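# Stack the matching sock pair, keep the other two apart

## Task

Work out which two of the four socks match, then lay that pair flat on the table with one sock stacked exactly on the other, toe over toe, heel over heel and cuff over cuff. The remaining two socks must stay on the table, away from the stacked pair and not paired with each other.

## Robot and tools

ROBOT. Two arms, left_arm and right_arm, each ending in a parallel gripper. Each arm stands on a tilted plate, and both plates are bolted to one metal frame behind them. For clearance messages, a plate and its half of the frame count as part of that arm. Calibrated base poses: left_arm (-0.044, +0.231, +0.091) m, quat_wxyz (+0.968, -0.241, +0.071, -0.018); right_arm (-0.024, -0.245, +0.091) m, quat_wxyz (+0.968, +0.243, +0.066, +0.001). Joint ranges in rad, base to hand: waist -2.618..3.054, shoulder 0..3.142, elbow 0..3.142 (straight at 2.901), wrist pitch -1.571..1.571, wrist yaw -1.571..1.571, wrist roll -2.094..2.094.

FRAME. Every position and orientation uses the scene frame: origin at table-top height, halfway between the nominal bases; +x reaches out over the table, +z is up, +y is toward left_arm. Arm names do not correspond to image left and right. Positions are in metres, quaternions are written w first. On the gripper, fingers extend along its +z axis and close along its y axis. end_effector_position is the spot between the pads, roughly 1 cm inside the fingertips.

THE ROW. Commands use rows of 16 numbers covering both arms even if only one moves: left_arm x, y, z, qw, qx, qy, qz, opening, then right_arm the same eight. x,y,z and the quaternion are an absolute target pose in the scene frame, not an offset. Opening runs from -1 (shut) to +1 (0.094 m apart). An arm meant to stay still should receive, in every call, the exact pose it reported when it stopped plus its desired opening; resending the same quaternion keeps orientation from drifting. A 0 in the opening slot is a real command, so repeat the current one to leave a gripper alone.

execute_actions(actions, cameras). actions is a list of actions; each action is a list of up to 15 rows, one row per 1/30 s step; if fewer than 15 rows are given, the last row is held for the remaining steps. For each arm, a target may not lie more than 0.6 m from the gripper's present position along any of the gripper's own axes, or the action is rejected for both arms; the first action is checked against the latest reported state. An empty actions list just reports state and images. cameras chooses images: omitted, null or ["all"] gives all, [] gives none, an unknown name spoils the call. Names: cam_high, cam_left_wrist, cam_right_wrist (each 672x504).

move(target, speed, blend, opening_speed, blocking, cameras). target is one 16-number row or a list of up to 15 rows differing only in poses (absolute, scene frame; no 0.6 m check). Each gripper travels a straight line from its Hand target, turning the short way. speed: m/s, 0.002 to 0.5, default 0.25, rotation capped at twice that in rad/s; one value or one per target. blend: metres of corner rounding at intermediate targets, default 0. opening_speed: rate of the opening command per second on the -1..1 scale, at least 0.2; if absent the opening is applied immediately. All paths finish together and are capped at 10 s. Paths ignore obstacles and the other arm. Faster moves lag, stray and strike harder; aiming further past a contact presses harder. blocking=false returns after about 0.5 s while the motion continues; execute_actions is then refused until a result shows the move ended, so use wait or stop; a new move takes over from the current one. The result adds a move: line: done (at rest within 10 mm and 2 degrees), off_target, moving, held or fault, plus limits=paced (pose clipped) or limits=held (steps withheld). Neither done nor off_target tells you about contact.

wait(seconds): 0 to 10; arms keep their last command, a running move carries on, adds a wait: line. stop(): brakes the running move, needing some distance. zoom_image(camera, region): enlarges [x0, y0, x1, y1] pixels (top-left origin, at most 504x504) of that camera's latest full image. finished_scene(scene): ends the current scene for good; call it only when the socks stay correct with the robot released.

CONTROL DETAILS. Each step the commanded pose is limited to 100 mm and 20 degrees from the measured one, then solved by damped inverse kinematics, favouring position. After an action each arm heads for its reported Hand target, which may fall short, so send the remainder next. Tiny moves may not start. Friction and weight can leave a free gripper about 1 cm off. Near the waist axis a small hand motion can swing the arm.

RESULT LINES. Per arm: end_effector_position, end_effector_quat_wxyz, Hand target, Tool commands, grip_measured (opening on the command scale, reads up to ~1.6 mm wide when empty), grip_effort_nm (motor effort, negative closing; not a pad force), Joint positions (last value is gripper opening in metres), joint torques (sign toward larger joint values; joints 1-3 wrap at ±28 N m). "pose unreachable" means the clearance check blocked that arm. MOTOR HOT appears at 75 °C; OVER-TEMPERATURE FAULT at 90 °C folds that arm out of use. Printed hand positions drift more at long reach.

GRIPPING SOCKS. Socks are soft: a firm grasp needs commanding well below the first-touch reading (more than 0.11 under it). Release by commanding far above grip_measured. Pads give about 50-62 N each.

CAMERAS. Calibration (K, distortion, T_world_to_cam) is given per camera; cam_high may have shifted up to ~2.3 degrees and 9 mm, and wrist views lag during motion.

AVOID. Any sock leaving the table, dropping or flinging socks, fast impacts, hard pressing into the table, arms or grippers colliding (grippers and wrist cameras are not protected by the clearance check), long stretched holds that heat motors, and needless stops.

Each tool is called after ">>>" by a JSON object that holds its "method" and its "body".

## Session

>>> {"method": "execute_actions", "body": {"actions": []}}

>>> {"method": "zoom_image", "body": {"camera": "cam_high", "region": [170, 90, 510, 460]}}

Scene clock: 0.00 s.
left_arm: end_effector_position=(+0.4399, +0.1243, +0.3673) grip_measured=+1.000 grip_effort_nm=n/a end_effector_quat_wxyz=(+0.660, +0.376, +0.621, -0.193) | right_arm: end_effector_position=(-0.1158, -0.4570, +0.1085) grip_measured=+1.000 grip_effort_nm=n/a end_effector_quat_wxyz=(-0.183, +0.873, +0.170, -0.418)
Joint positions: left_arm=[-0.338 1.594 1.166 0.112 0.357 0.83 0.094] | right_arm=[-1.417 1.144 0.654 -1.035 0.801 1.543 0.094]
Joint velocities: left_arm=[0.017 0.007 0.012 -0.066 0.037 -0.037 0] | right_arm=[-0.007 -0.027 -0.002 -0.066 -0.007 -0.037 0]
Joint torques (N m): no reading
Heat: left arm: 34 °C; right arm: 30 °C.
Hand target: left_arm +0.4380, +0.1249, +0.3824; +0.673, +0.375, +0.607, -0.193 | right_arm -0.1171, -0.4594, +0.1109; -0.178, +0.872, +0.168, -0.424
Tool commands: left_gripper/opening=+1.0 right_gripper/opening=+1.0
camera_calibration:
cam_left_wrist: T_world_to_cam=[[-0.7368, -0.661362, -0.140448, 0.459402], [-0.103933, 0.316052, -0.943032, 0.396112], [0.668074, -0.680229, -0.301605, -0.011866], [0, 0, 0, 1]] pos_world=[0.387584, 0.170567, 0.43449]
cam_right_wrist: T_world_to_cam=[[-0.234976, 0.814542, 0.530384, 0.291703], [0.768546, 0.489762, -0.411667, 0.394438], [-0.595082, 0.310893, -0.741096, 0.243328], [0, 0, 0, 1]] pos_world=[-0.0898005, -0.506434, 0.187992]

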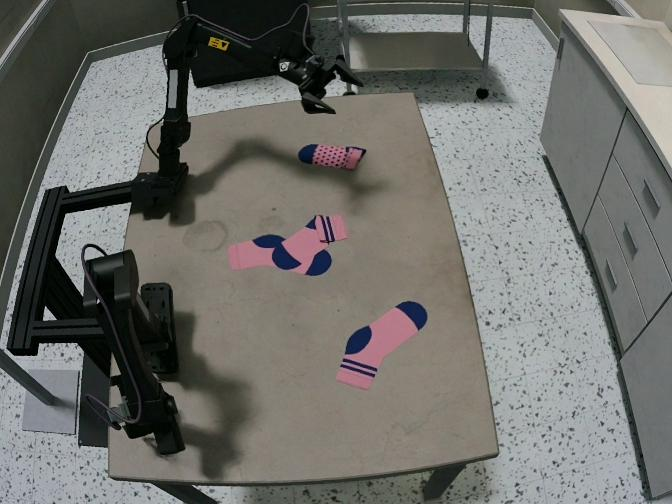

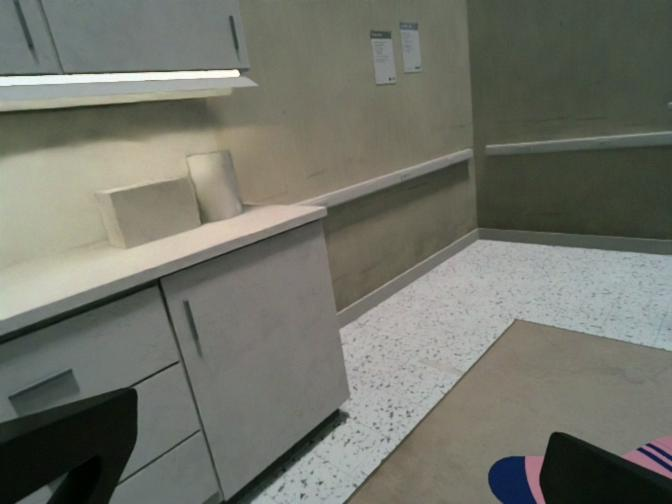

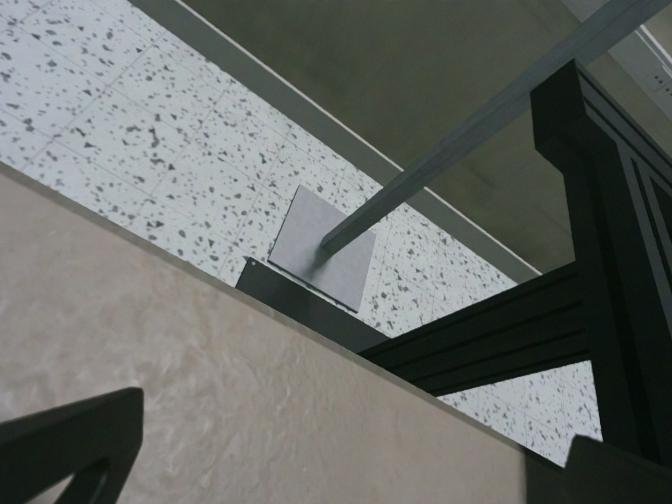

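Scaled by 1.362.

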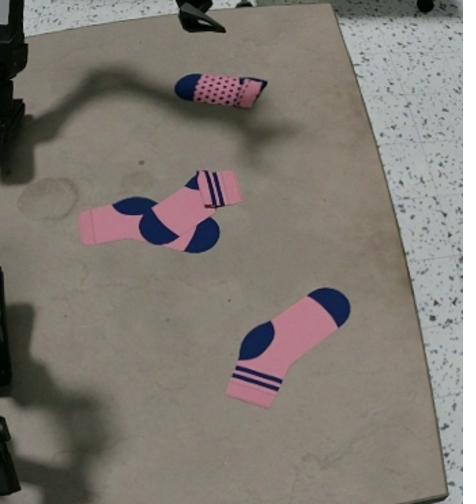

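>>> {"method": "move", "body": {"target": [[0.28,0.12,0.26,0.1,0,0.995,0,-0.2,-0.10,-0.44,0.16,-0.183,0.873,0.17,-0.418,-0.2]], "cameras": ["cam_left_wrist","cam_high"], "speed": 0.3}}

>>> {"method": "zoom_image", "body": {"camera": "cam_high", "region": [220, 190, 370, 290]}}

Scene clock: 8.47 s.
left_arm: end_effector_position=(+0.2796, +0.1290, +0.2564) grip_measured=-0.198 grip_effort_nm=-0.125 end_effector_quat_wxyz=(+0.095, -0.011, +0.995, +0.006) | right_arm: end_effector_position=(-0.1019, -0.4334, +0.1537) grip_measured=-0.198 grip_effort_nm=-0.129 end_effector_quat_wxyz=(-0.198, +0.869, +0.178, -0.416)
Joint positions: left_arm=[-0.79 1.931 1.669 -1.449 -0.588 -0.844 0.038] | right_arm=[-1.294 1.006 0.706 -1.383 0.793 1.715 0.038]
Joint velocities: left_arm=[0.012 -0.002 -0.017 0.007 -0.022 -0.095 0.001] | right_arm=[-0.012 -0.007 0.007 0.051 -0.007 -0.066 0.001]
Joint torques (N m): left_arm=[-4.27 -4.46 7.73 0.3 -0.08 -0.12] | right_arm=[0.21 -5.93 6.19 -0.9 0.38 0.13]
Heat: left arm: 35 °C; right arm: 30 °C.
Hand target: left_arm +0.2787, +0.1246, +0.2621; +0.098, -0.006, +0.995, +0.005 | right_arm -0.1001, -0.4393, +0.1598; -0.182, +0.874, +0.170, -0.417
Off the commanded pose: left_arm 0.010 m, 1 deg | right_arm 0.009 m, 2 deg.
move: done
camera_calibration:
cam_left_wrist: T_world_to_cam=[[0.138706, -0.990215, 0.0153078, 0.0865684], [-0.98838, -0.137445, 0.0649079, 0.320784], [-0.0621688, -0.024133, -0.997774, 0.362936], [0, 0, 0, 1]] pos_world=[0.327612, 0.13857, 0.339982]
Images, in order (width x height): cam_high 672x504, cam_left_wrist 672x504.

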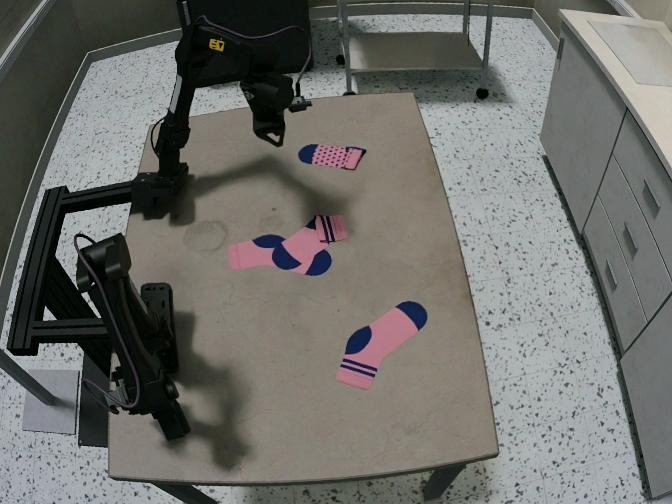

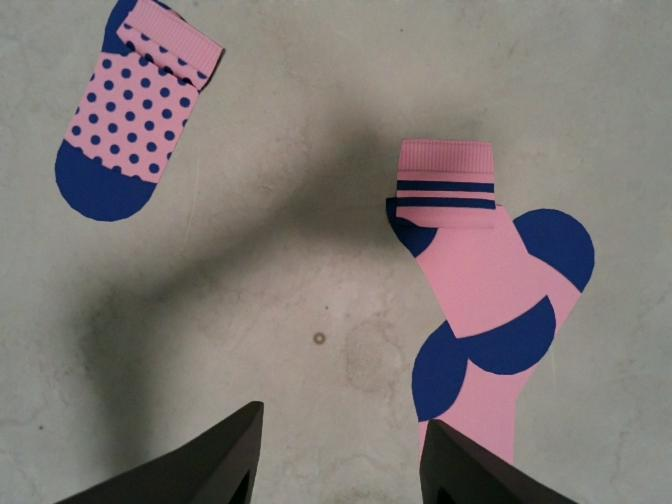

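Scaled by 3.360.

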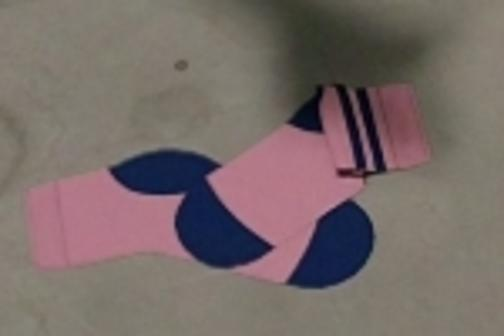

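>>> {"method": "move", "body": {"target": [[0.15,0.30,0.2,0.1,0,0.995,0,-0.2,0.10,-0.40,0.22,0.0,0.5,0.86,0,-0.15],[0.15,0.30,0.2,0.1,0,0.995,0,-0.2,0.33,-0.32,0.24,0.1,0,0.995,0,-0.15]], "cameras": ["cam_right_wrist","cam_high"], "speed": 0.3, "blend": 0.05}}

Scene clock: 52.97 s.
left_arm: end_effector_position=(+0.1549, +0.2967, +0.2026) grip_measured=-0.198 grip_effort_nm=-0.134 end_effector_quat_wxyz=(+0.102, -0.002, +0.995, -0.007) | right_arm: end_effector_position=(+0.3242, -0.3190, +0.2350) grip_measured=-0.152 grip_effort_nm=0.100 end_effector_quat_wxyz=(+0.099, +0.013, +0.995, +0.002)
Joint positions: left_arm=[-0.559 1.042 0.915 -1.395 -0.586 -0.532 0.038] | right_arm=[0.333 1.576 1.494 -1.305 0.562 0.258 0.04]
Joint velocities: left_arm=[-0.022 0.012 0.002 -0.037 -0.007 0.022 -0.002] | right_arm=[0.002 -0.017 -0.002 -0.037 -0.037 0.037 0]
Joint torques (N m): left_arm=[-0.61 -0.79 4.78 0.42 -0.07 0.05] | right_arm=[3.88 -5.08 7.8 0.94 -0.01 -0.04]
Heat: left arm: 35 °C; right arm: 31 °C.
Hand target: left_arm +0.1516, +0.3001, +0.2016; +0.099, +0.000, +0.995, -0.003 | right_arm +0.3339, -0.3160, +0.2422; +0.114, +0.014, +0.993, +0.009
Off the commanded pose: left_arm 0.006 m, 1 deg | right_arm 0.008 m, 1 deg.
move: done
camera_calibration:
cam_right_wrist: T_world_to_cam=[[0.103339, -0.994642, -0.00278582, -0.345898], [-0.99071, -0.103179, 0.0885921, 0.304381], [-0.0884049, -0.00639508, -0.996064, 0.350452], [0, 0, 0, 1]] pos_world=[0.368279, -0.310398, 0.321143]
Images, in order (width x height): cam_high 672x504, cam_right_wrist 672x504.

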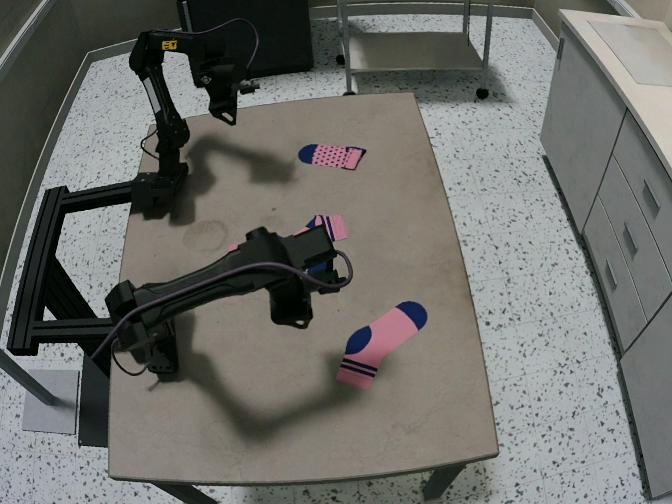

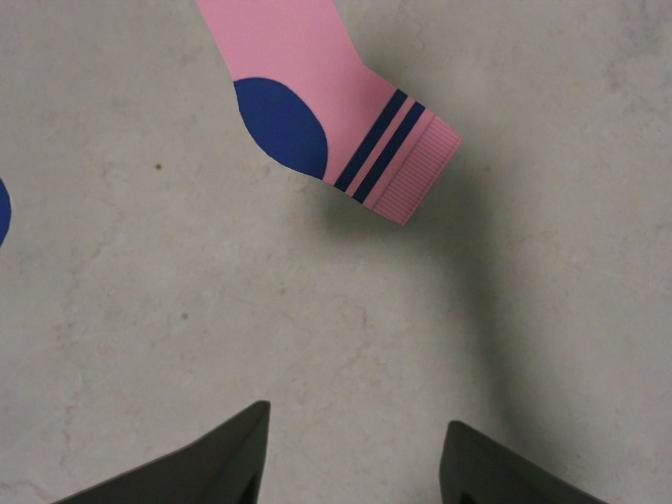

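>>> {"method": "move", "body": {"target": [[0.15,0.30,0.2,0.1,0,0.995,0,-0.2,0.402,-0.371,0.10,0,-0.515,0.857,0,-0.15],[0.15,0.30,0.2,0.1,0,0.995,0,-0.2,0.402,-0.371,0.05,0,-0.515,0.857,0,-0.15]], "cameras": ["cam_right_wrist"], "speed": 0.2}}

Scene clock: 61.57 s.
left_arm: end_effector_position=(+0.1529, +0.2965, +0.2001) grip_measured=-0.198 grip_effort_nm=-0.139 end_effector_quat_wxyz=(+0.099, -0.001, +0.995, -0.005) | right_arm: end_effector_position=(+0.4040, -0.3793, +0.0568) grip_measured=-0.152 grip_effort_nm=0.090 end_effector_quat_wxyz=(-0.002, -0.508, +0.861, -0.009)
Joint positions: left_arm=[-0.559 1.042 0.905 -1.395 -0.586 -0.535 0.038] | right_arm=[-0.09 2.041 1.63 -0.959 0.491 -1.204 0.04]
Joint velocities: left_arm=[-0.002 0.002 0.002 -0.022 0.037 -0.081 -0.001] | right_arm=[0.007 0.012 0.007 -0.022 -0.022 0.022 0.001]
Joint torques (N m): left_arm=[-1.1 -1.1 4.6 0.4 -0.15 -0.06] | right_arm=[5.19 -10.26 4.25 0.53 -0.04 -0.11]
Heat: left arm: 35 °C; right arm: 32 °C.
Hand target: left_arm +0.1502, +0.3001, +0.2001; +0.100, +0.000, +0.995, +0.000 | right_arm +0.4026, -0.3719, +0.0490; -0.005, -0.517, +0.856, -0.003
Off the commanded pose: left_arm 0.005 m, 1 deg | right_arm 0.011 m, 1 deg.
move: off_target (right_arm)
camera_calibration:
cam_right_wrist: T_world_to_cam=[[0.929447, -0.368836, -0.00934833, -0.510631], [-0.349776, -0.888914, 0.295785, -0.175669], [-0.117406, -0.271647, -0.955209, 0.0884592], [0, 0, 0, 1]] pos_world=[0.423545, -0.320464, 0.131684]
Images, in order (width x height): cam_right_wrist 672x504.

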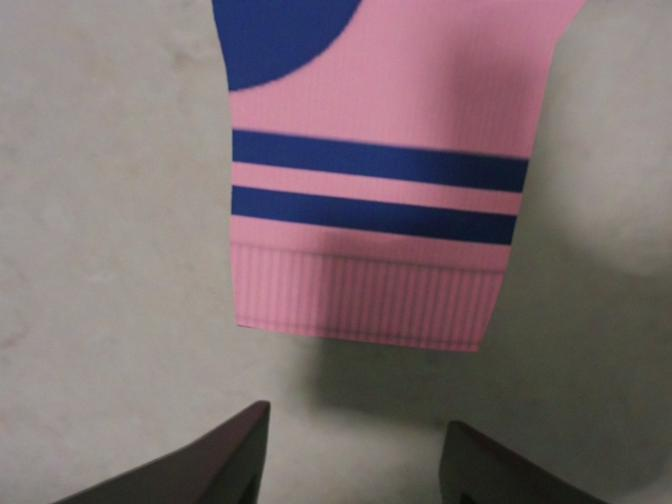

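>>> {"method": "move", "body": {"target": [0.15,0.30,0.2,0.1,0,0.995,0,-0.2,0.41,-0.357,-0.012,0,-0.515,0.857,0,-0.15], "cameras": [], "speed": 0.12}}

>>> {"method": "move", "body": {"target": [0.15,0.30,0.2,0.1,0,0.995,0,-0.2,0.41,-0.357,-0.012,0,-0.515,0.857,0,-1], "cameras": ["cam_right_wrist"], "opening_speed": 0.9}}

Scene clock: 66.10 s.
left_arm: end_effector_position=(+0.1529, +0.2965, +0.2001) grip_measured=-0.198 grip_effort_nm=-0.129 end_effector_quat_wxyz=(+0.099, -0.001, +0.995, -0.005) | right_arm: end_effector_position=(+0.4130, -0.3694, +0.0183) grip_measured=-0.152 grip_effort_nm=0.090 end_effector_quat_wxyz=(+0.004, -0.511, +0.859, -0.015)
Joint positions: left_arm=[-0.559 1.042 0.905 -1.395 -0.586 -0.535 0.038] | right_arm=[-0.109 2.115 1.585 -0.812 0.488 -1.241 0.04]
Joint velocities: left_arm=[0.012 0.012 -0.002 -0.037 -0.051 0.037 0] | right_arm=[0.007 -0.012 -0.002 -0.007 0.037 0.081 0]
Joint torques (N m): left_arm=[-1.05 -0.92 4.68 0.45 -0.15 -0.07] | right_arm=[3.92 -7.28 3.02 1.18 -0.21 -0.1]
Heat: left arm: 35 °C; right arm: 32 °C.
Hand target: left_arm +0.1501, +0.3000, +0.2000; +0.100, +0.000, +0.995, +0.000 | right_arm +0.4085, -0.3572, -0.0105; -0.001, -0.515, +0.857, +0.000
Off the commanded pose: left_arm 0.005 m, 1 deg | right_arm 0.033 m, 2 deg.
move: off_target (right_arm)
No camera images: "cameras" was empty.

Scene clock: 67.27 s.
left_arm: end_effector_position=(+0.1529, +0.2965, +0.2001) grip_measured=-0.198 grip_effort_nm=-0.129 end_effector_quat_wxyz=(+0.099, -0.001, +0.995, -0.005) | right_arm: end_effector_position=(+0.4207, -0.3699, +0.0186) grip_measured=-0.979 grip_effort_nm=-0.984 end_effector_quat_wxyz=(+0.017, -0.506, +0.862, -0.023)
Joint positions: left_arm=[-0.559 1.042 0.905 -1.395 -0.586 -0.535 0.038] | right_arm=[-0.109 2.115 1.585 -0.778 0.483 -1.243 0.001]
Joint velocities: left_arm=[0.012 -0.022 -0.007 0.051 -0.037 0.007 0] | right_arm=[-0.002 -0.002 -0.002 0.037 0.007 -0.022 -0.001]
Joint torques (N m): left_arm=[-0.98 -1.02 4.64 0.4 -0.15 -0.12] | right_arm=[3.95 -7.41 2.96 0.86 -0.16 -0.07]
Heat: left arm: 35 °C; right arm: 31 °C.
Hand target: left_arm +0.1501, +0.3000, +0.2000; +0.100, +0.000, +0.995, +0.000 | right_arm +0.4085, -0.3571, -0.0104; +0.000, -0.515, +0.857, +0.000
Off the commanded pose: left_arm 0.005 m, 1 deg | right_arm 0.035 m, 3 deg.
move: off_target (right_arm)
camera_calibration:
cam_right_wrist: T_world_to_cam=[[0.926927, -0.373559, 0.035503, -0.524529], [-0.367831, -0.885833, 0.282845, -0.141221], [-0.0742094, -0.275235, -0.958508, 0.0369735], [0, 0, 0, 1]] pos_world=[0.436998, -0.310864, 0.0940054]
Images, in order (width x height): cam_right_wrist 672x504.

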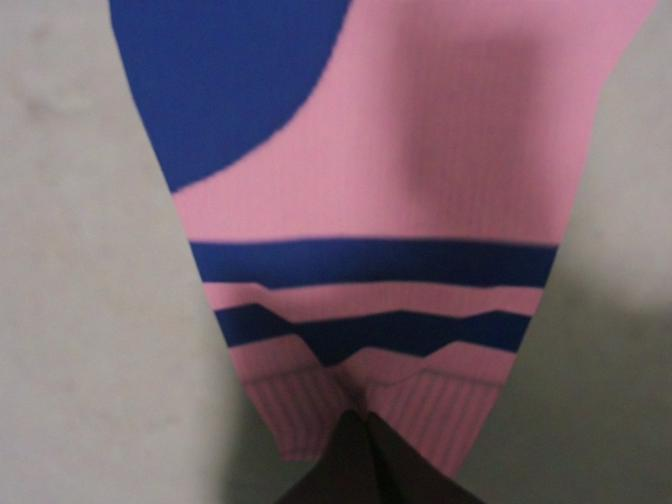

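>>> {"method": "move", "body": {"target": [[0.15,0.30,0.2,0.1,0,0.995,0,-0.2,0.41,-0.36,0.02,0,-0.515,0.857,0,-1],[0.15,0.30,0.2,0.1,0,0.995,0,-0.2,0.34,-0.345,0.02,0,-0.42,0.907,0,-1],[0.15,0.30,0.2,0.1,0,0.995,0,-0.2,0.28,-0.29,0.02,0,-0.28,0.96,0,-1],[0.15,0.30,0.2,0.1,0,0.995,0,-0.2,0.22,-0.235,0.02,0,-0.12,0.99,0,-1],[0.15,0.30,0.2,0.1,0,0.995,0,-0.2,0.175,-0.22,0.02,0,-0.03,1,0,-1]], "cameras": ["cam_right_wrist","cam_high"], "speed": 0.1, "blend": 0.015}}

Scene clock: 79.13 s.
left_arm: end_effector_position=(+0.1529, +0.2965, +0.2001) grip_measured=-0.198 grip_effort_nm=-0.134 end_effector_quat_wxyz=(+0.099, -0.001, +0.995, -0.005) | right_arm: end_effector_position=(+0.1759, -0.2196, +0.0158) grip_measured=-0.981 grip_effort_nm=-1.013 end_effector_quat_wxyz=(-0.009, -0.034, +0.999, -0.002)
Joint positions: left_arm=[-0.559 1.042 0.905 -1.395 -0.586 -0.535 0.038] | right_arm=[0.385 1.741 0.548 -0.465 0.502 0.347 0.001]
Joint velocities: left_arm=[0.007 -0.012 -0.012 -0.007 -0.022 -0.066 -0.001] | right_arm=[-0.007 -0.002 0.012 0.081 0.022 0.051 0]
Joint torques (N m): left_arm=[-0.95 -0.99 4.66 0.42 -0.12 -0.07] | right_arm=[3.95 -6.82 2.61 0.54 -0.04 0.09]
Heat: left arm: 35 °C; right arm: 31 °C.
Hand target: left_arm +0.1501, +0.3000, +0.2000; +0.100, +0.000, +0.995, +0.000 | right_arm +0.1776, -0.2165, +0.0187; +0.004, -0.030, +1.000, +0.004
Off the commanded pose: left_arm 0.005 m, 1 deg | right_arm 0.004 m, 1 deg.
move: done
camera_calibration:
cam_right_wrist: T_world_to_cam=[[0.192712, -0.981062, -0.0194835, -0.244756], [-0.935058, -0.189623, 0.299515, 0.155045], [-0.297537, -0.0395017, -0.953893, 0.148445], [0, 0, 0, 1]] pos_world=[0.236311, -0.204857, 0.0903935]
Images, in order (width x height): cam_high 672x504, cam_right_wrist 672x504.

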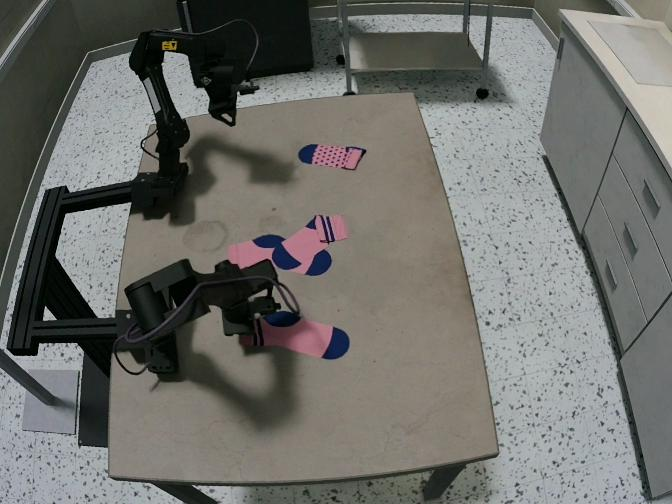

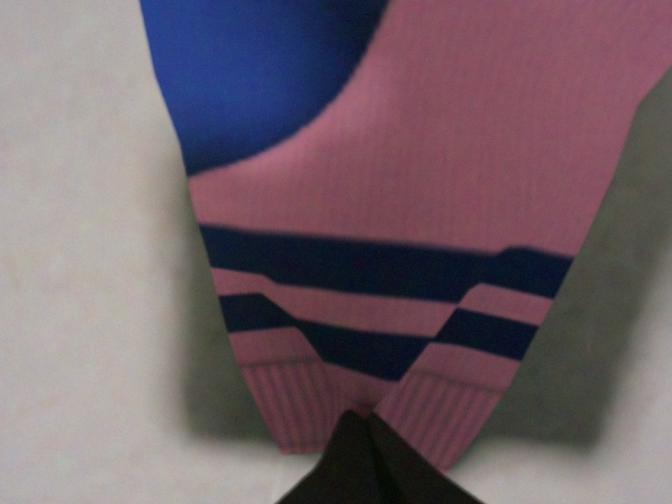

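>>> {"method": "move", "body": {"target": [0.15,0.30,0.2,0.1,0,0.995,0,-0.2,0.177,-0.22,0.014,0,-0.03,1,0,-0.1], "cameras": [], "opening_speed": 0.7}}

>>> {"method": "move", "body": {"target": [[0.15,0.30,0.2,0.1,0,0.995,0,-0.2,0.177,-0.22,0.06,0,-0.03,1,0,-0.1],[0.15,0.30,0.2,0.1,0,0.995,0,-0.2,0.21,-0.22,0.28,0.15,-0.03,0.98,0,-0.1]], "cameras": ["cam_right_wrist","cam_high"], "speed": 0.2}}

Scene clock: 83.73 s.
left_arm: end_effector_position=(+0.1529, +0.2965, +0.2001) grip_measured=-0.198 grip_effort_nm=-0.134 end_effector_quat_wxyz=(+0.099, -0.001, +0.995, -0.005) | right_arm: end_effector_position=(+0.1791, -0.2186, +0.0155) grip_measured=-0.102 grip_effort_nm=0.100 end_effector_quat_wxyz=(-0.003, -0.030, +1.000, +0.000)
Joint positions: left_arm=[-0.559 1.042 0.905 -1.395 -0.586 -0.535 0.038] | right_arm=[0.383 1.741 0.548 -0.449 0.502 0.346 0.042]
Joint velocities: left_arm=[0.002 -0.012 0.007 -0.022 -0.022 -0.007 0.001] | right_arm=[-0.007 -0.007 -0.012 -0.022 -0.022 0.11 0]
Joint torques (N m): left_arm=[-0.88 -1.05 4.55 0.4 -0.16 -0.05] | right_arm=[2.47 -5.67 2.36 0.57 0.03 -0.07]
Heat: left arm: 35 °C; right arm: 31 °C.
Hand target: left_arm +0.1501, +0.3000, +0.2000; +0.100, +0.000, +0.995, +0.000 | right_arm +0.1770, -0.2201, +0.0141; +0.000, -0.030, +1.000, +0.000
Off the commanded pose: left_arm 0.005 m, 1 deg | right_arm 0.003 m, 0 deg.
move: done
No camera images: "cameras" was empty.

Scene clock: 86.07 s.
left_arm: end_effector_position=(+0.1529, +0.2965, +0.2001) grip_measured=-0.198 grip_effort_nm=-0.134 end_effector_quat_wxyz=(+0.099, -0.001, +0.995, -0.005) | right_arm: end_effector_position=(+0.2048, -0.2183, +0.2763) grip_measured=-0.102 grip_effort_nm=0.100 end_effector_quat_wxyz=(+0.144, -0.028, +0.989, +0.012)
Joint positions: left_arm=[-0.559 1.042 0.905 -1.395 -0.586 -0.535 0.038] | right_arm=[0.963 1.457 1.265 -1.511 0.606 0.876 0.042]
Joint velocities: left_arm=[-0.012 0.002 -0.007 -0.066 -0.007 -0.051 0] | right_arm=[-0.007 -0.002 -0.022 0.007 -0.037 0.066 0.001]
Joint torques (N m): left_arm=[-0.99 -0.95 4.51 0.39 -0.19 -0.08] | right_arm=[3.08 -1.44 7.21 0.56 0.28 0.09]
Heat: left arm: 35 °C; right arm: 31 °C.
Hand target: left_arm +0.1501, +0.3000, +0.2000; +0.100, +0.000, +0.995, +0.000 | right_arm +0.2064, -0.2194, +0.2826; +0.152, -0.029, +0.988, +0.009
Off the commanded pose: left_arm 0.005 m, 1 deg | right_arm 0.007 m, 2 deg.
move: done
camera_calibration:
cam_right_wrist: T_world_to_cam=[[0.18437, -0.982857, 0.000667446, -0.248239], [-0.982848, -0.184371, -0.00405604, 0.199113], [0.00410956, 0.0000918144, -0.999992, 0.365269], [0, 0, 0, 1]] pos_world=[0.239965, -0.207306, 0.366239]
Images, in order (width x height): cam_high 672x504, cam_right_wrist 672x504.

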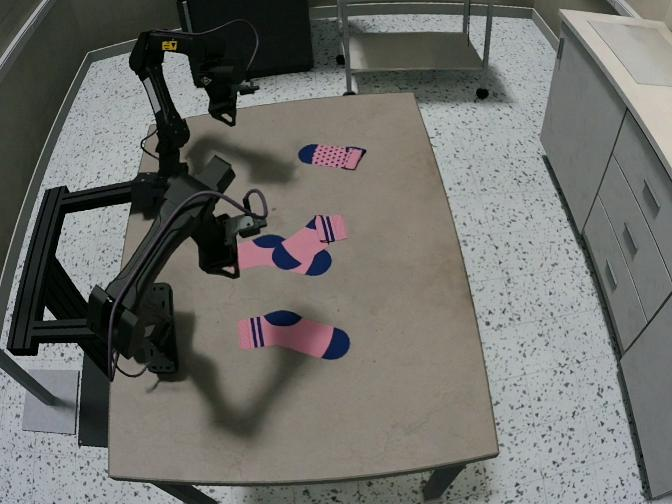

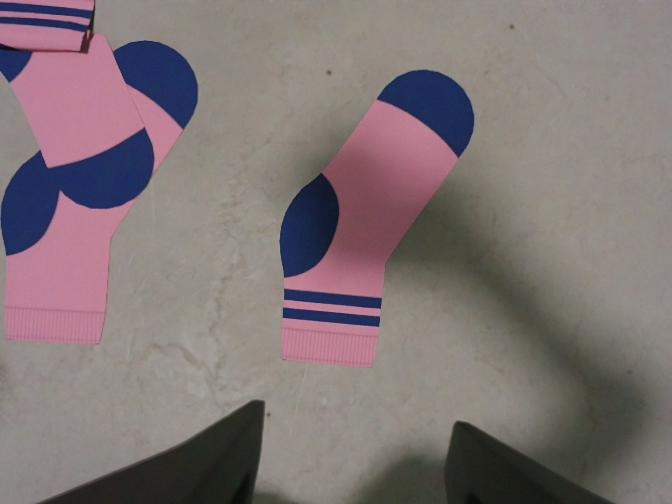

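>>> {"method": "move", "body": {"target": [[0.15,0.30,0.2,0.1,0,0.995,0,-0.2,0.36,0.02,0.22,0.1,0,0.995,0,-0.3]], "cameras": ["cam_right_wrist","cam_high"], "speed": 0.25}}

>>> {"method": "zoom_image", "body": {"camera": "cam_right_wrist", "region": [180, 0, 600, 400]}}

Scene clock: 95.23 s.
left_arm: end_effector_position=(+0.1529, +0.2965, +0.2001) grip_measured=-0.198 grip_effort_nm=-0.129 end_effector_quat_wxyz=(+0.099, -0.001, +0.995, -0.005) | right_arm: end_effector_position=(+0.3600, +0.0188, +0.2236) grip_measured=-0.298 grip_effort_nm=-0.134 end_effector_quat_wxyz=(+0.111, -0.001, +0.994, +0.008)
Joint positions: left_arm=[-0.559 1.042 0.905 -1.395 -0.586 -0.535 0.038] | right_arm=[0.887 2.661 2.492 -1.548 0.573 0.875 0.033]
Joint velocities: left_arm=[0.002 0.002 -0.007 0.037 -0.037 -0.007 0] | right_arm=[-0.002 -0.002 0.012 0.022 0.007 0.007 0]
Joint torques (N m): left_arm=[-1.09 -0.88 4.55 0.41 -0.14 -0.07] | right_arm=[5.6 -11.11 7.45 0.48 0.07 0.08]
Heat: left arm: 34 °C; right arm: 32 °C.
Hand target: left_arm +0.1501, +0.3000, +0.2000; +0.100, +0.000, +0.995, +0.000 | right_arm +0.3590, +0.0202, +0.2194; +0.105, -0.001, +0.994, +0.003
Off the commanded pose: left_arm 0.005 m, 1 deg | right_arm 0.004 m, 2 deg.
joint sent to its limit (right arm) — joint 4 (wrist pitch), lower limit. The joint targets still meet the commanded pose.
move: done
camera_calibration:
cam_right_wrist: T_world_to_cam=[[0.130656, -0.991394, -0.00823275, -0.0223278], [-0.989316, -0.130915, 0.0641547, 0.381212], [-0.0646804, -0.00023745, -0.997906, 0.336119], [0, 0, 0, 1]] pos_world=[0.401796, 0.0278506, 0.310775]
Images, in order (width x height): cam_high 672x504, cam_right_wrist 672x504.

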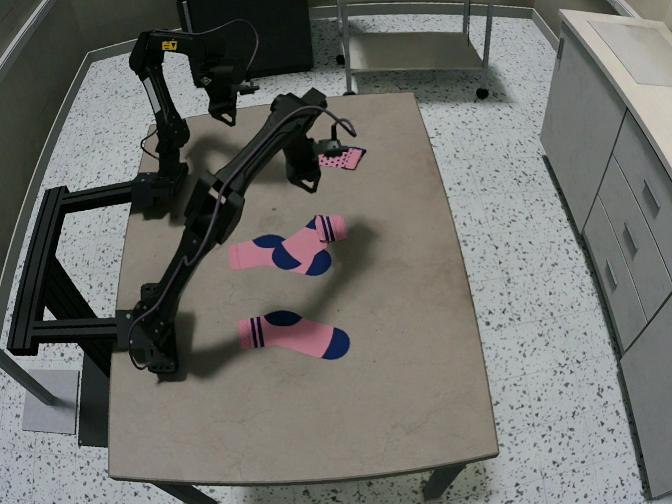

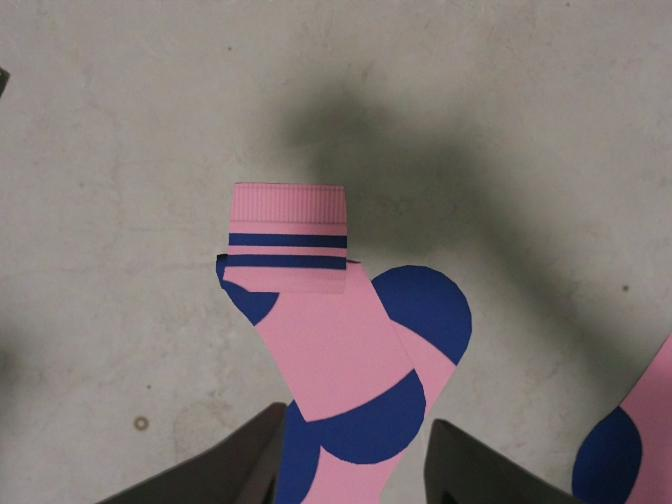

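Scaled by 1.200.

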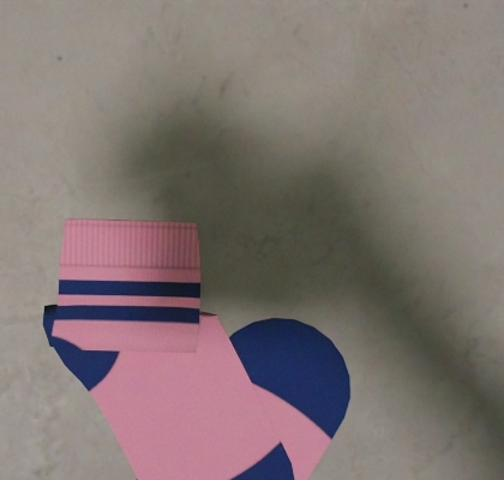

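>>> {"method": "move", "body": {"target": [[0.15,0.30,0.2,0.1,0,0.995,0,-0.2,0.41,0.066,0.10,0,0,1,0,-0.15],[0.15,0.30,0.2,0.1,0,0.995,0,-0.2,0.41,0.066,0.05,0,0,1,0,-0.15]], "cameras": ["cam_right_wrist"], "speed": 0.2}}

Scene clock: 100.90 s.
left_arm: end_effector_position=(+0.1529, +0.2965, +0.2001) grip_measured=-0.198 grip_effort_nm=-0.129 end_effector_quat_wxyz=(+0.099, -0.001, +0.995, -0.005) | right_arm: end_effector_position=(+0.4180, +0.0579, +0.0621) grip_measured=-0.152 grip_effort_nm=0.090 end_effector_quat_wxyz=(+0.054, +0.012, +0.998, +0.041)
Joint positions: left_arm=[-0.559 1.042 0.905 -1.395 -0.586 -0.535 0.038] | right_arm=[0.685 3.121 2.856 -1.377 0.47 0.697 0.04]
Joint velocities: left_arm=[0.007 -0.002 0.007 -0.007 0.022 0.022 -0.001] | right_arm=[0.002 -0.012 -0.007 -0.022 -0.007 -0.037 -0.001]
Joint torques (N m): left_arm=[-0.95 -1.02 4.64 0.42 -0.16 -0.02] | right_arm=[7.28 -13.82 4.42 0.86 -0.04 -0.1]
Heat: left arm: 34 °C; right arm: 32 °C.
Hand target: left_arm +0.1501, +0.3000, +0.2000; +0.100, +0.000, +0.995, +0.000 | right_arm +0.4100, +0.0647, +0.0499; +0.047, +0.001, +0.998, +0.037
Off the commanded pose: left_arm 0.005 m, 1 deg | right_arm 0.017 m, 8 deg.
elbow stopped short (right arm): the move would have taken joint 3 (elbow) straighter than the controller allows.
joint sent to its limit (right arm) — joint 2 (shoulder), upper limit. The joint targets are off in orientation, not in position.
move: off_target (right_arm)
camera_calibration:
cam_right_wrist: T_world_to_cam=[[0.107997, -0.990082, -0.0898613, 0.0220108], [-0.978275, -0.121926, 0.167664, 0.442565], [-0.176958, 0.069802, -0.98174, 0.220599], [0, 0, 0, 1]] pos_world=[0.46961, 0.0603546, 0.144347]
Images, in order (width x height): cam_right_wrist 672x504.

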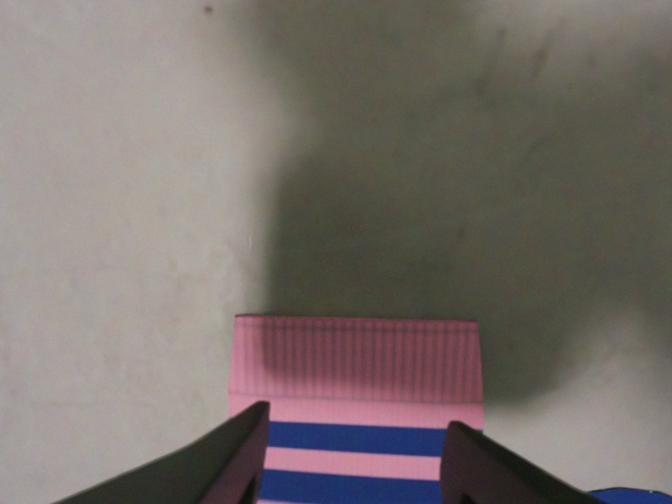

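>>> {"method": "move", "body": {"target": [0.15,0.30,0.2,0.1,0,0.995,0,-0.2,0.403,0.066,-0.014,0,0,1,0,-0.15], "cameras": ["cam_right_wrist"], "speed": 0.12}}

Scene clock: 104.33 s.
left_arm: end_effector_position=(+0.1529, +0.2965, +0.2001) grip_measured=-0.198 grip_effort_nm=-0.139 end_effector_quat_wxyz=(+0.099, -0.001, +0.995, -0.005) | right_arm: end_effector_position=(+0.4085, +0.0608, +0.0218) grip_measured=-0.152 grip_effort_nm=0.085 end_effector_quat_wxyz=(+0.040, +0.001, +0.999, +0.028)
Joint positions: left_arm=[-0.559 1.042 0.905 -1.395 -0.586 -0.535 0.038] | right_arm=[0.666 3.104 2.666 -1.236 0.473 0.671 0.04]
Joint velocities: left_arm=[-0.002 -0.002 -0.007 -0.022 -0.022 -0.022 0] | right_arm=[-0.007 -0.022 0.002 0.066 0.051 -0.007 0.001]
Joint torques (N m): left_arm=[-0.9 -1.06 4.64 0.43 -0.15 -0.06] | right_arm=[5.29 -12.34 2.44 1.37 -0.06 -0.11]
Heat: left arm: 34 °C; right arm: 32 °C.
Hand target: left_arm +0.1501, +0.3000, +0.2000; +0.100, +0.000, +0.995, +0.000 | right_arm +0.4010, +0.0633, -0.0112; +0.028, -0.001, +0.999, +0.024
Off the commanded pose: left_arm 0.005 m, 1 deg | right_arm 0.037 m, 6 deg.
joint sent to its limit (right arm) — joint 2 (shoulder), upper limit. The joint targets are off in position and orientation.
move: off_target (right_arm)
camera_calibration:
cam_right_wrist: T_world_to_cam=[[0.128563, -0.989453, -0.0667371, 0.0133371], [-0.970525, -0.139366, 0.196617, 0.43757], [-0.203844, 0.0394922, -0.978206, 0.191972], [0, 0, 0, 1]] pos_world=[0.462091, 0.0665972, 0.102644]
Images, in order (width x height): cam_right_wrist 672x504.

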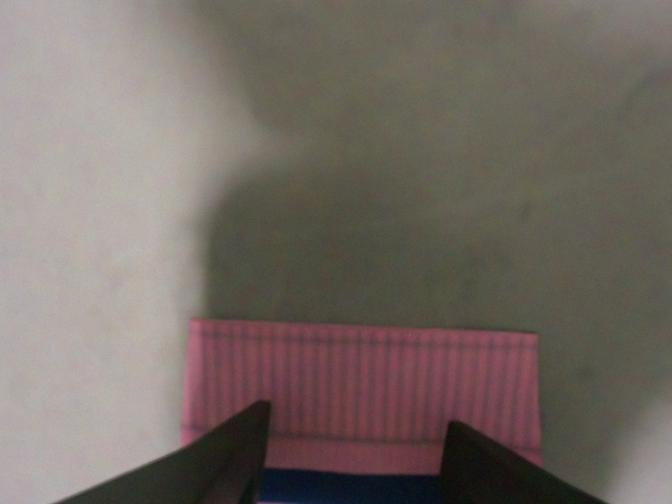

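>>> {"method": "move", "body": {"target": [[0.15,0.30,0.2,0.1,0,0.995,0,-0.2,0.413,0.066,0.03,0,0,1,0,-0.15],[0.15,0.30,0.2,0.1,0,0.995,0,-0.2,0.417,0.066,-0.016,0,0,1,0,-0.15]], "cameras": ["cam_right_wrist"], "speed": 0.1}}

Scene clock: 108.53 s.
left_arm: end_effector_position=(+0.1529, +0.2965, +0.2001) grip_measured=-0.198 grip_effort_nm=-0.129 end_effector_quat_wxyz=(+0.099, -0.001, +0.995, -0.005) | right_arm: end_effector_position=(+0.4241, +0.0632, +0.0230) grip_measured=-0.152 grip_effort_nm=0.085 end_effector_quat_wxyz=(+0.059, +0.003, +0.997, +0.046)
Joint positions: left_arm=[-0.559 1.042 0.905 -1.395 -0.586 -0.535 0.038] | right_arm=[0.651 3.101 2.674 -1.182 0.47 0.634 0.04]
Joint velocities: left_arm=[-0.002 -0.012 -0.007 -0.007 -0.037 -0.051 -0.001] | right_arm=[-0.012 -0.002 -0.012 -0.022 -0.007 -0.022 0]
Joint torques (N m): left_arm=[-1.1 -1.07 4.7 0.46 -0.15 -0.05] | right_arm=[4.98 -12.19 2.41 1.32 -0.05 -0.11]
Heat: left arm: 34 °C; right arm: 33 °C.
Hand target: left_arm +0.1501, +0.3000, +0.2000; +0.100, +0.000, +0.995, +0.000 | right_arm +0.4145, +0.0627, -0.0128; +0.041, +0.000, +0.999, +0.036
Off the commanded pose: left_arm 0.005 m, 1 deg | right_arm 0.040 m, 9 deg.
joint sent to its limit (right arm) — joint 2 (shoulder), upper limit. The joint targets are off in position and orientation.
move: off_target (right_arm)
camera_calibration:
cam_right_wrist: T_world_to_cam=[[0.126605, -0.987276, -0.0962182, 0.0151442], [-0.977905, -0.14049, 0.154804, 0.457029], [-0.166351, 0.0744934, -0.983249, 0.17823], [0, 0, 0, 1]] pos_world=[0.474662, 0.0658827, 0.105952]
Images, in order (width x height): cam_right_wrist 672x504.

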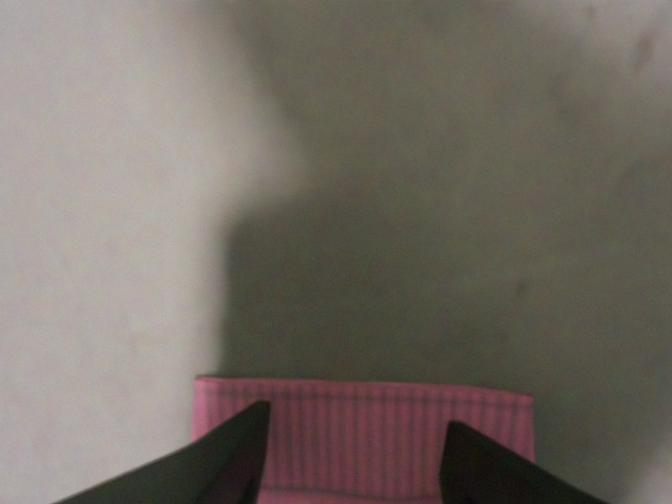

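>>> {"method": "move", "body": {"target": [0.15,0.30,0.2,0.1,0,0.995,0,-0.2,0.415,0.066,-0.02,0,0,1,0,-1], "cameras": ["cam_right_wrist"], "opening_speed": 0.8}}

Scene clock: 112.00 s.
left_arm: end_effector_position=(+0.1529, +0.2965, +0.2001) grip_measured=-0.198 grip_effort_nm=-0.134 end_effector_quat_wxyz=(+0.099, -0.001, +0.995, -0.005) | right_arm: end_effector_position=(+0.4294, +0.0630, +0.0228) grip_measured=-0.986 grip_effort_nm=-0.784 end_effector_quat_wxyz=(+0.072, +0.007, +0.996, +0.044)
Joint positions: left_arm=[-0.559 1.042 0.905 -1.395 -0.586 -0.535 0.038] | right_arm=[0.651 3.096 2.659 -1.153 0.489 0.631 0.001]
Joint velocities: left_arm=[-0.002 -0.002 -0.002 0.007 -0.051 0.007 0] | right_arm=[-0.007 0.007 0.002 -0.007 0.022 0.007 -0.001]
Joint torques (N m): left_arm=[-0.99 -1.18 4.7 0.43 -0.13 -0.06] | right_arm=[5.07 -11.85 2.39 1.13 -0.23 -0.07]
Heat: left arm: 34 °C; right arm: 33 °C.
Hand target: left_arm +0.1501, +0.3000, +0.2000; +0.100, +0.000, +0.995, +0.000 | right_arm +0.4125, +0.0628, -0.0165; +0.040, +0.000, +0.999, +0.034
Off the commanded pose: left_arm 0.005 m, 1 deg | right_arm 0.045 m, 10 deg.
joint sent to its limit (right arm) — joint 2 (shoulder), upper limit. The joint targets are off in position and orientation.
move: off_target (right_arm)
camera_calibration:
cam_right_wrist: T_world_to_cam=[[0.119678, -0.988752, -0.0897052, 0.0171505], [-0.982637, -0.13087, 0.131519, 0.464152], [-0.14178, 0.0724077, -0.987246, 0.168596], [0, 0, 0, 1]] pos_world=[0.477944, 0.0654933, 0.10694]
Images, in order (width x height): cam_right_wrist 672x504.

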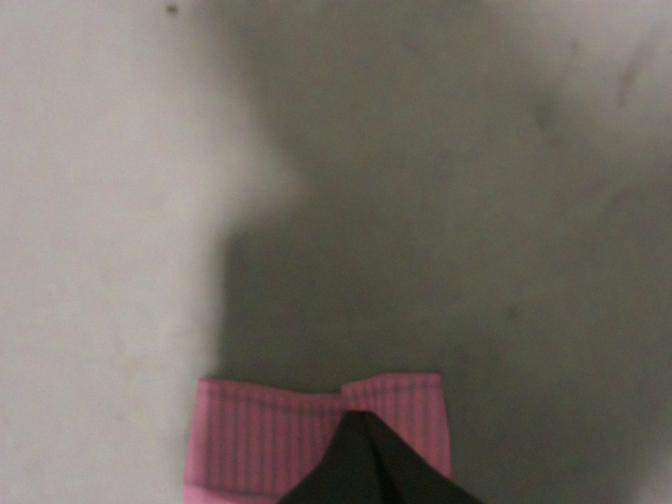

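>>> {"method": "move", "body": {"target": [[0.15,0.30,0.2,0.1,0,0.995,0,-0.2,0.41,0.05,0.10,0,0,1,0,-1],[0.15,0.30,0.2,0.1,0,0.995,0,-0.2,0.37,0.0,0.20,0.08,0,0.995,0,-1],[0.15,0.30,0.2,0.1,0,0.995,0,-0.2,0.36,-0.06,0.28,0.12,0,0.99,0,-1]], "cameras": ["cam_right_wrist","cam_high"], "speed": 0.14, "blend": 0.02}}

>>> {"method": "zoom_image", "body": {"camera": "cam_high", "region": [210, 130, 420, 340]}}

Scene clock: 118.17 s.
left_arm: end_effector_position=(+0.1529, +0.2965, +0.2001) grip_measured=-0.198 grip_effort_nm=-0.134 end_effector_quat_wxyz=(+0.099, -0.001, +0.995, -0.005) | right_arm: end_effector_position=(+0.3665, -0.0571, +0.2718) grip_measured=-0.986 grip_effort_nm=-0.779 end_effector_quat_wxyz=(+0.124, +0.013, +0.992, +0.017)
Joint positions: left_arm=[-0.559 1.042 0.905 -1.395 -0.586 -0.535 0.038] | right_arm=[0.834 2.378 2.282 -1.551 0.59 0.821 0.001]
Joint velocities: left_arm=[0.012 0.002 -0.012 -0.037 -0.022 -0.066 0] | right_arm=[0.002 -0.007 -0.002 -0.007 0.051 -0.066 0]
Joint torques (N m): left_arm=[-1.14 -1.03 4.74 0.43 -0.13 -0.03] | right_arm=[6.99 -12.94 4.07 0.56 0.24 -0.06]
Heat: left arm: 34 °C; right arm: 34 °C.
Hand target: left_arm +0.1501, +0.3000, +0.2000; +0.100, +0.000, +0.995, +0.000 | right_arm +0.3590, -0.0601, +0.2798; +0.130, -0.001, +0.991, +0.011
Off the commanded pose: left_arm 0.005 m, 1 deg | right_arm 0.011 m, 3 deg.
elbow stopped short (right arm): the move would have taken joint 3 (elbow) straighter than the controller allows.
joint sent to its limit (right arm) — joint 4 (wrist pitch), lower limit. The joint targets still meet the commanded pose.
move: off_target (right_arm)
camera_calibration:
cam_right_wrist: T_world_to_cam=[[0.106017, -0.994015, -0.026354, -0.0842167], [-0.993663, -0.1069, 0.0347297, 0.385564], [-0.0373391, 0.0225051, -0.999049, 0.376309], [0, 0, 0, 1]] pos_world=[0.406101, -0.0509647, 0.360341]
Images, in order (width x height): cam_high 672x504, cam_right_wrist 672x504.

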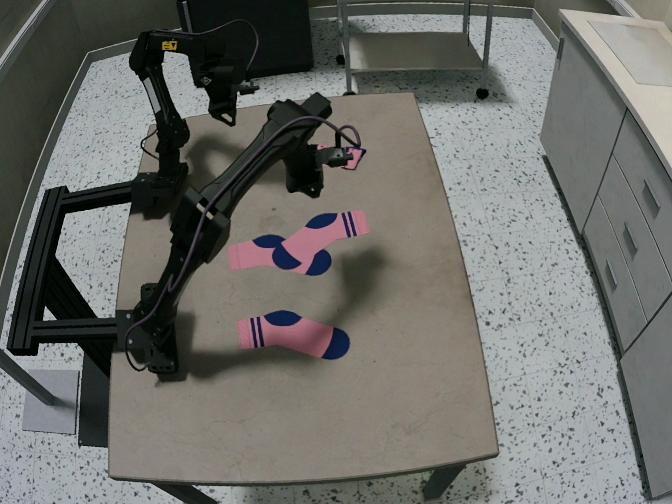

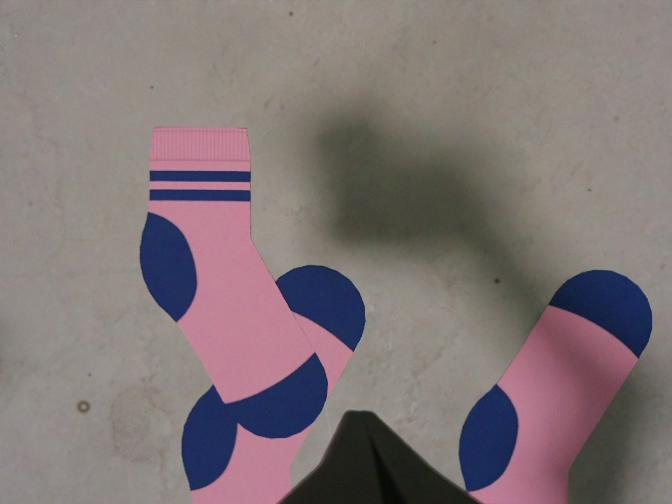

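Scaled by 2.400.

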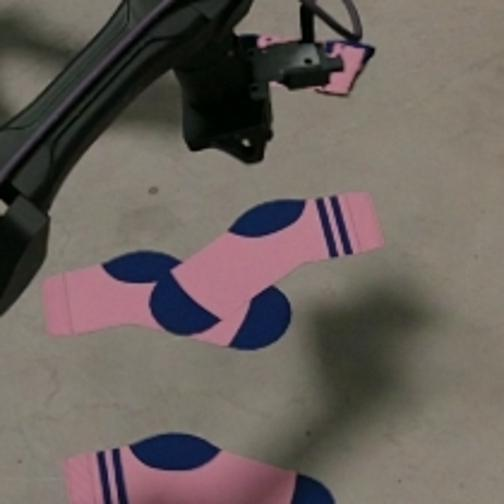

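>>> {"method": "move", "body": {"target": [[0.15,0.30,0.2,0.1,0,0.995,0,-0.2,0.25,-0.025,0.12,0,-0.30,0.954,0,-0.2],[0.15,0.30,0.2,0.1,0,0.995,0,-0.2,0.25,-0.02,0.055,0,-0.30,0.954,0,-0.2]], "cameras": ["cam_right_wrist"], "speed": 0.2}}

Scene clock: 139.00 s.
left_arm: end_effector_position=(+0.1529, +0.2965, +0.2001) grip_measured=-0.198 grip_effort_nm=-0.134 end_effector_quat_wxyz=(+0.099, -0.001, +0.995, -0.005) | right_arm: end_effector_position=(+0.2550, -0.0186, +0.0591) grip_measured=-0.202 grip_effort_nm=0.095 end_effector_quat_wxyz=(+0.000, -0.295, +0.955, +0.002)
Joint positions: left_arm=[-0.559 1.042 0.905 -1.395 -0.586 -0.535 0.038] | right_arm=[0.801 2.411 1.432 -0.867 0.428 0.265 0.037]
Joint velocities: left_arm=[-0.037 -0.002 -0.012 -0.051 -0.051 0.066 0.001] | right_arm=[0.002 -0.012 -0.002 0.007 -0.022 -0.066 0.001]
Joint torques (N m): left_arm=[-1.11 -0.77 4.7 0.46 -0.11 -0.09] | right_arm=[5.03 -9.85 4.27 0.58 0.06 -0.07]
Heat: left arm: 34 °C; right arm: 34 °C.
Hand target: left_arm +0.1501, +0.3000, +0.2000; +0.100, +0.000, +0.995, +0.000 | right_arm +0.2524, -0.0175, +0.0535; +0.000, -0.301, +0.953, -0.002
Off the commanded pose: left_arm 0.005 m, 1 deg | right_arm 0.007 m, 1 deg.
move: done
camera_calibration:
cam_right_wrist: T_world_to_cam=[[0.663939, -0.747376, -0.0247553, -0.177515], [-0.712839, -0.642566, 0.281015, 0.190133], [-0.225931, -0.16893, -0.959384, 0.200913], [0, 0, 0, 1]] pos_world=[0.298785, 0.0234429, 0.134928]
Images, in order (width x height): cam_right_wrist 672x504.

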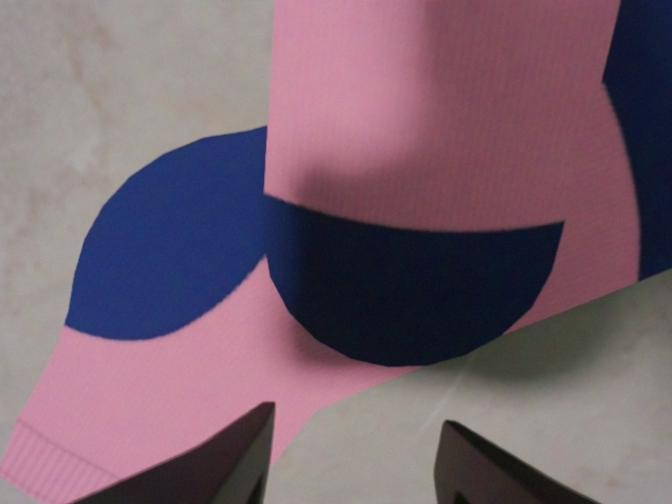

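>>> {"method": "move", "body": {"target": [[0.15,0.30,0.2,0.1,0,0.995,0,-0.2,0.263,-0.027,0.03,0,-0.30,0.954,0,-0.2],[0.15,0.30,0.2,0.1,0,0.995,0,-0.2,0.264,-0.027,0.002,0,-0.30,0.954,0,-0.2]], "cameras": ["cam_right_wrist"], "speed": 0.1}}

>>> {"method": "move", "body": {"target": [0.15,0.30,0.2,0.1,0,0.995,0,-0.2,0.264,-0.027,0.002,0,-0.30,0.954,0,-1], "cameras": ["cam_right_wrist"], "opening_speed": 0.7}}

Scene clock: 144.63 s.
left_arm: end_effector_position=(+0.1529, +0.2965, +0.2001) grip_measured=-0.198 grip_effort_nm=-0.129 end_effector_quat_wxyz=(+0.099, -0.001, +0.995, -0.005) | right_arm: end_effector_position=(+0.2685, -0.0279, +0.0185) grip_measured=-0.202 grip_effort_nm=0.095 end_effector_quat_wxyz=(+0.001, -0.298, +0.955, +0.005)
Joint positions: left_arm=[-0.559 1.042 0.905 -1.395 -0.586 -0.535 0.038] | right_arm=[0.716 2.462 1.383 -0.722 0.447 0.166 0.037]
Joint velocities: left_arm=[0.027 0.002 0.007 -0.022 -0.007 0.037 0.001] | right_arm=[-0.007 0.012 -0.002 0.022 -0.007 -0.007 0]
Joint torques (N m): left_arm=[-0.99 -1.06 4.67 0.4 -0.13 -0.05] | right_arm=[4.37 -8.28 3.23 0.96 0.11 -0.08]
Heat: left arm: 34 °C; right arm: 34 °C.
Hand target: left_arm +0.1501, +0.3000, +0.2000; +0.100, +0.000, +0.995, +0.000 | right_arm +0.2642, -0.0277, +0.0024; -0.001, -0.300, +0.954, -0.001
Off the commanded pose: left_arm 0.005 m, 1 deg | right_arm 0.017 m, 1 deg.
move: off_target (right_arm)
camera_calibration:
cam_right_wrist: T_world_to_cam=[[0.667665, -0.743924, -0.028296, -0.19523], [-0.710046, -0.647763, 0.276112, 0.204414], [-0.223735, -0.164259, -0.960709, 0.163029], [0, 0, 0, 1]] pos_world=[0.311967, 0.0139545, 0.0946583]
Images, in order (width x height): cam_right_wrist 672x504.

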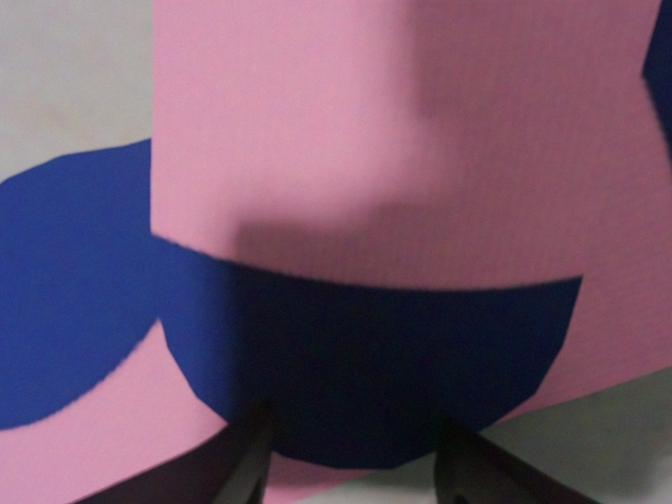

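Scene clock: 146.00 s.
left_arm: end_effector_position=(+0.1529, +0.2965, +0.2001) grip_measured=-0.198 grip_effort_nm=-0.134 end_effector_quat_wxyz=(+0.099, -0.001, +0.995, -0.005) | right_arm: end_effector_position=(+0.2709, -0.0252, +0.0186) grip_measured=-0.982 grip_effort_nm=-0.960 end_effector_quat_wxyz=(+0.007, -0.295, +0.955, +0.008)
Joint positions: left_arm=[-0.559 1.042 0.905 -1.395 -0.586 -0.535 0.038] | right_arm=[0.716 2.462 1.383 -0.707 0.445 0.164 0.001]
Joint velocities: left_arm=[-0.017 0.002 -0.007 0.051 -0.022 0.007 0] | right_arm=[-0.007 -0.002 -0.007 -0.022 0.007 -0.007 0]
Joint torques (N m): left_arm=[-1.16 -0.98 4.67 0.43 -0.14 -0.07] | right_arm=[4.46 -8.44 3.06 0.84 0.11 -0.07]
Heat: left arm: 34 °C; right arm: 33 °C.
Hand target: left_arm +0.1501, +0.3000, +0.2000; +0.100, +0.000, +0.995, +0.000 | right_arm +0.2637, -0.0273, +0.0026; +0.000, -0.300, +0.954, +0.000
Off the commanded pose: left_arm 0.005 m, 1 deg | right_arm 0.018 m, 1 deg.
move: off_target (right_arm)
camera_calibration:
cam_right_wrist: T_world_to_cam=[[0.664255, -0.746886, -0.0304253, -0.193937], [-0.715668, -0.647189, 0.262612, 0.209655], [-0.215832, -0.152667, -0.964422, 0.162279], [0, 0, 0, 1]] pos_world=[0.313892, 0.0156127, 0.0955473]
Images, in order (width x height): cam_right_wrist 672x504.

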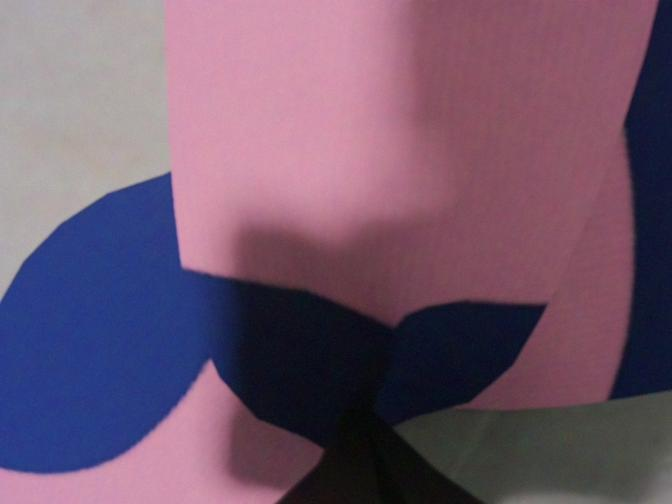

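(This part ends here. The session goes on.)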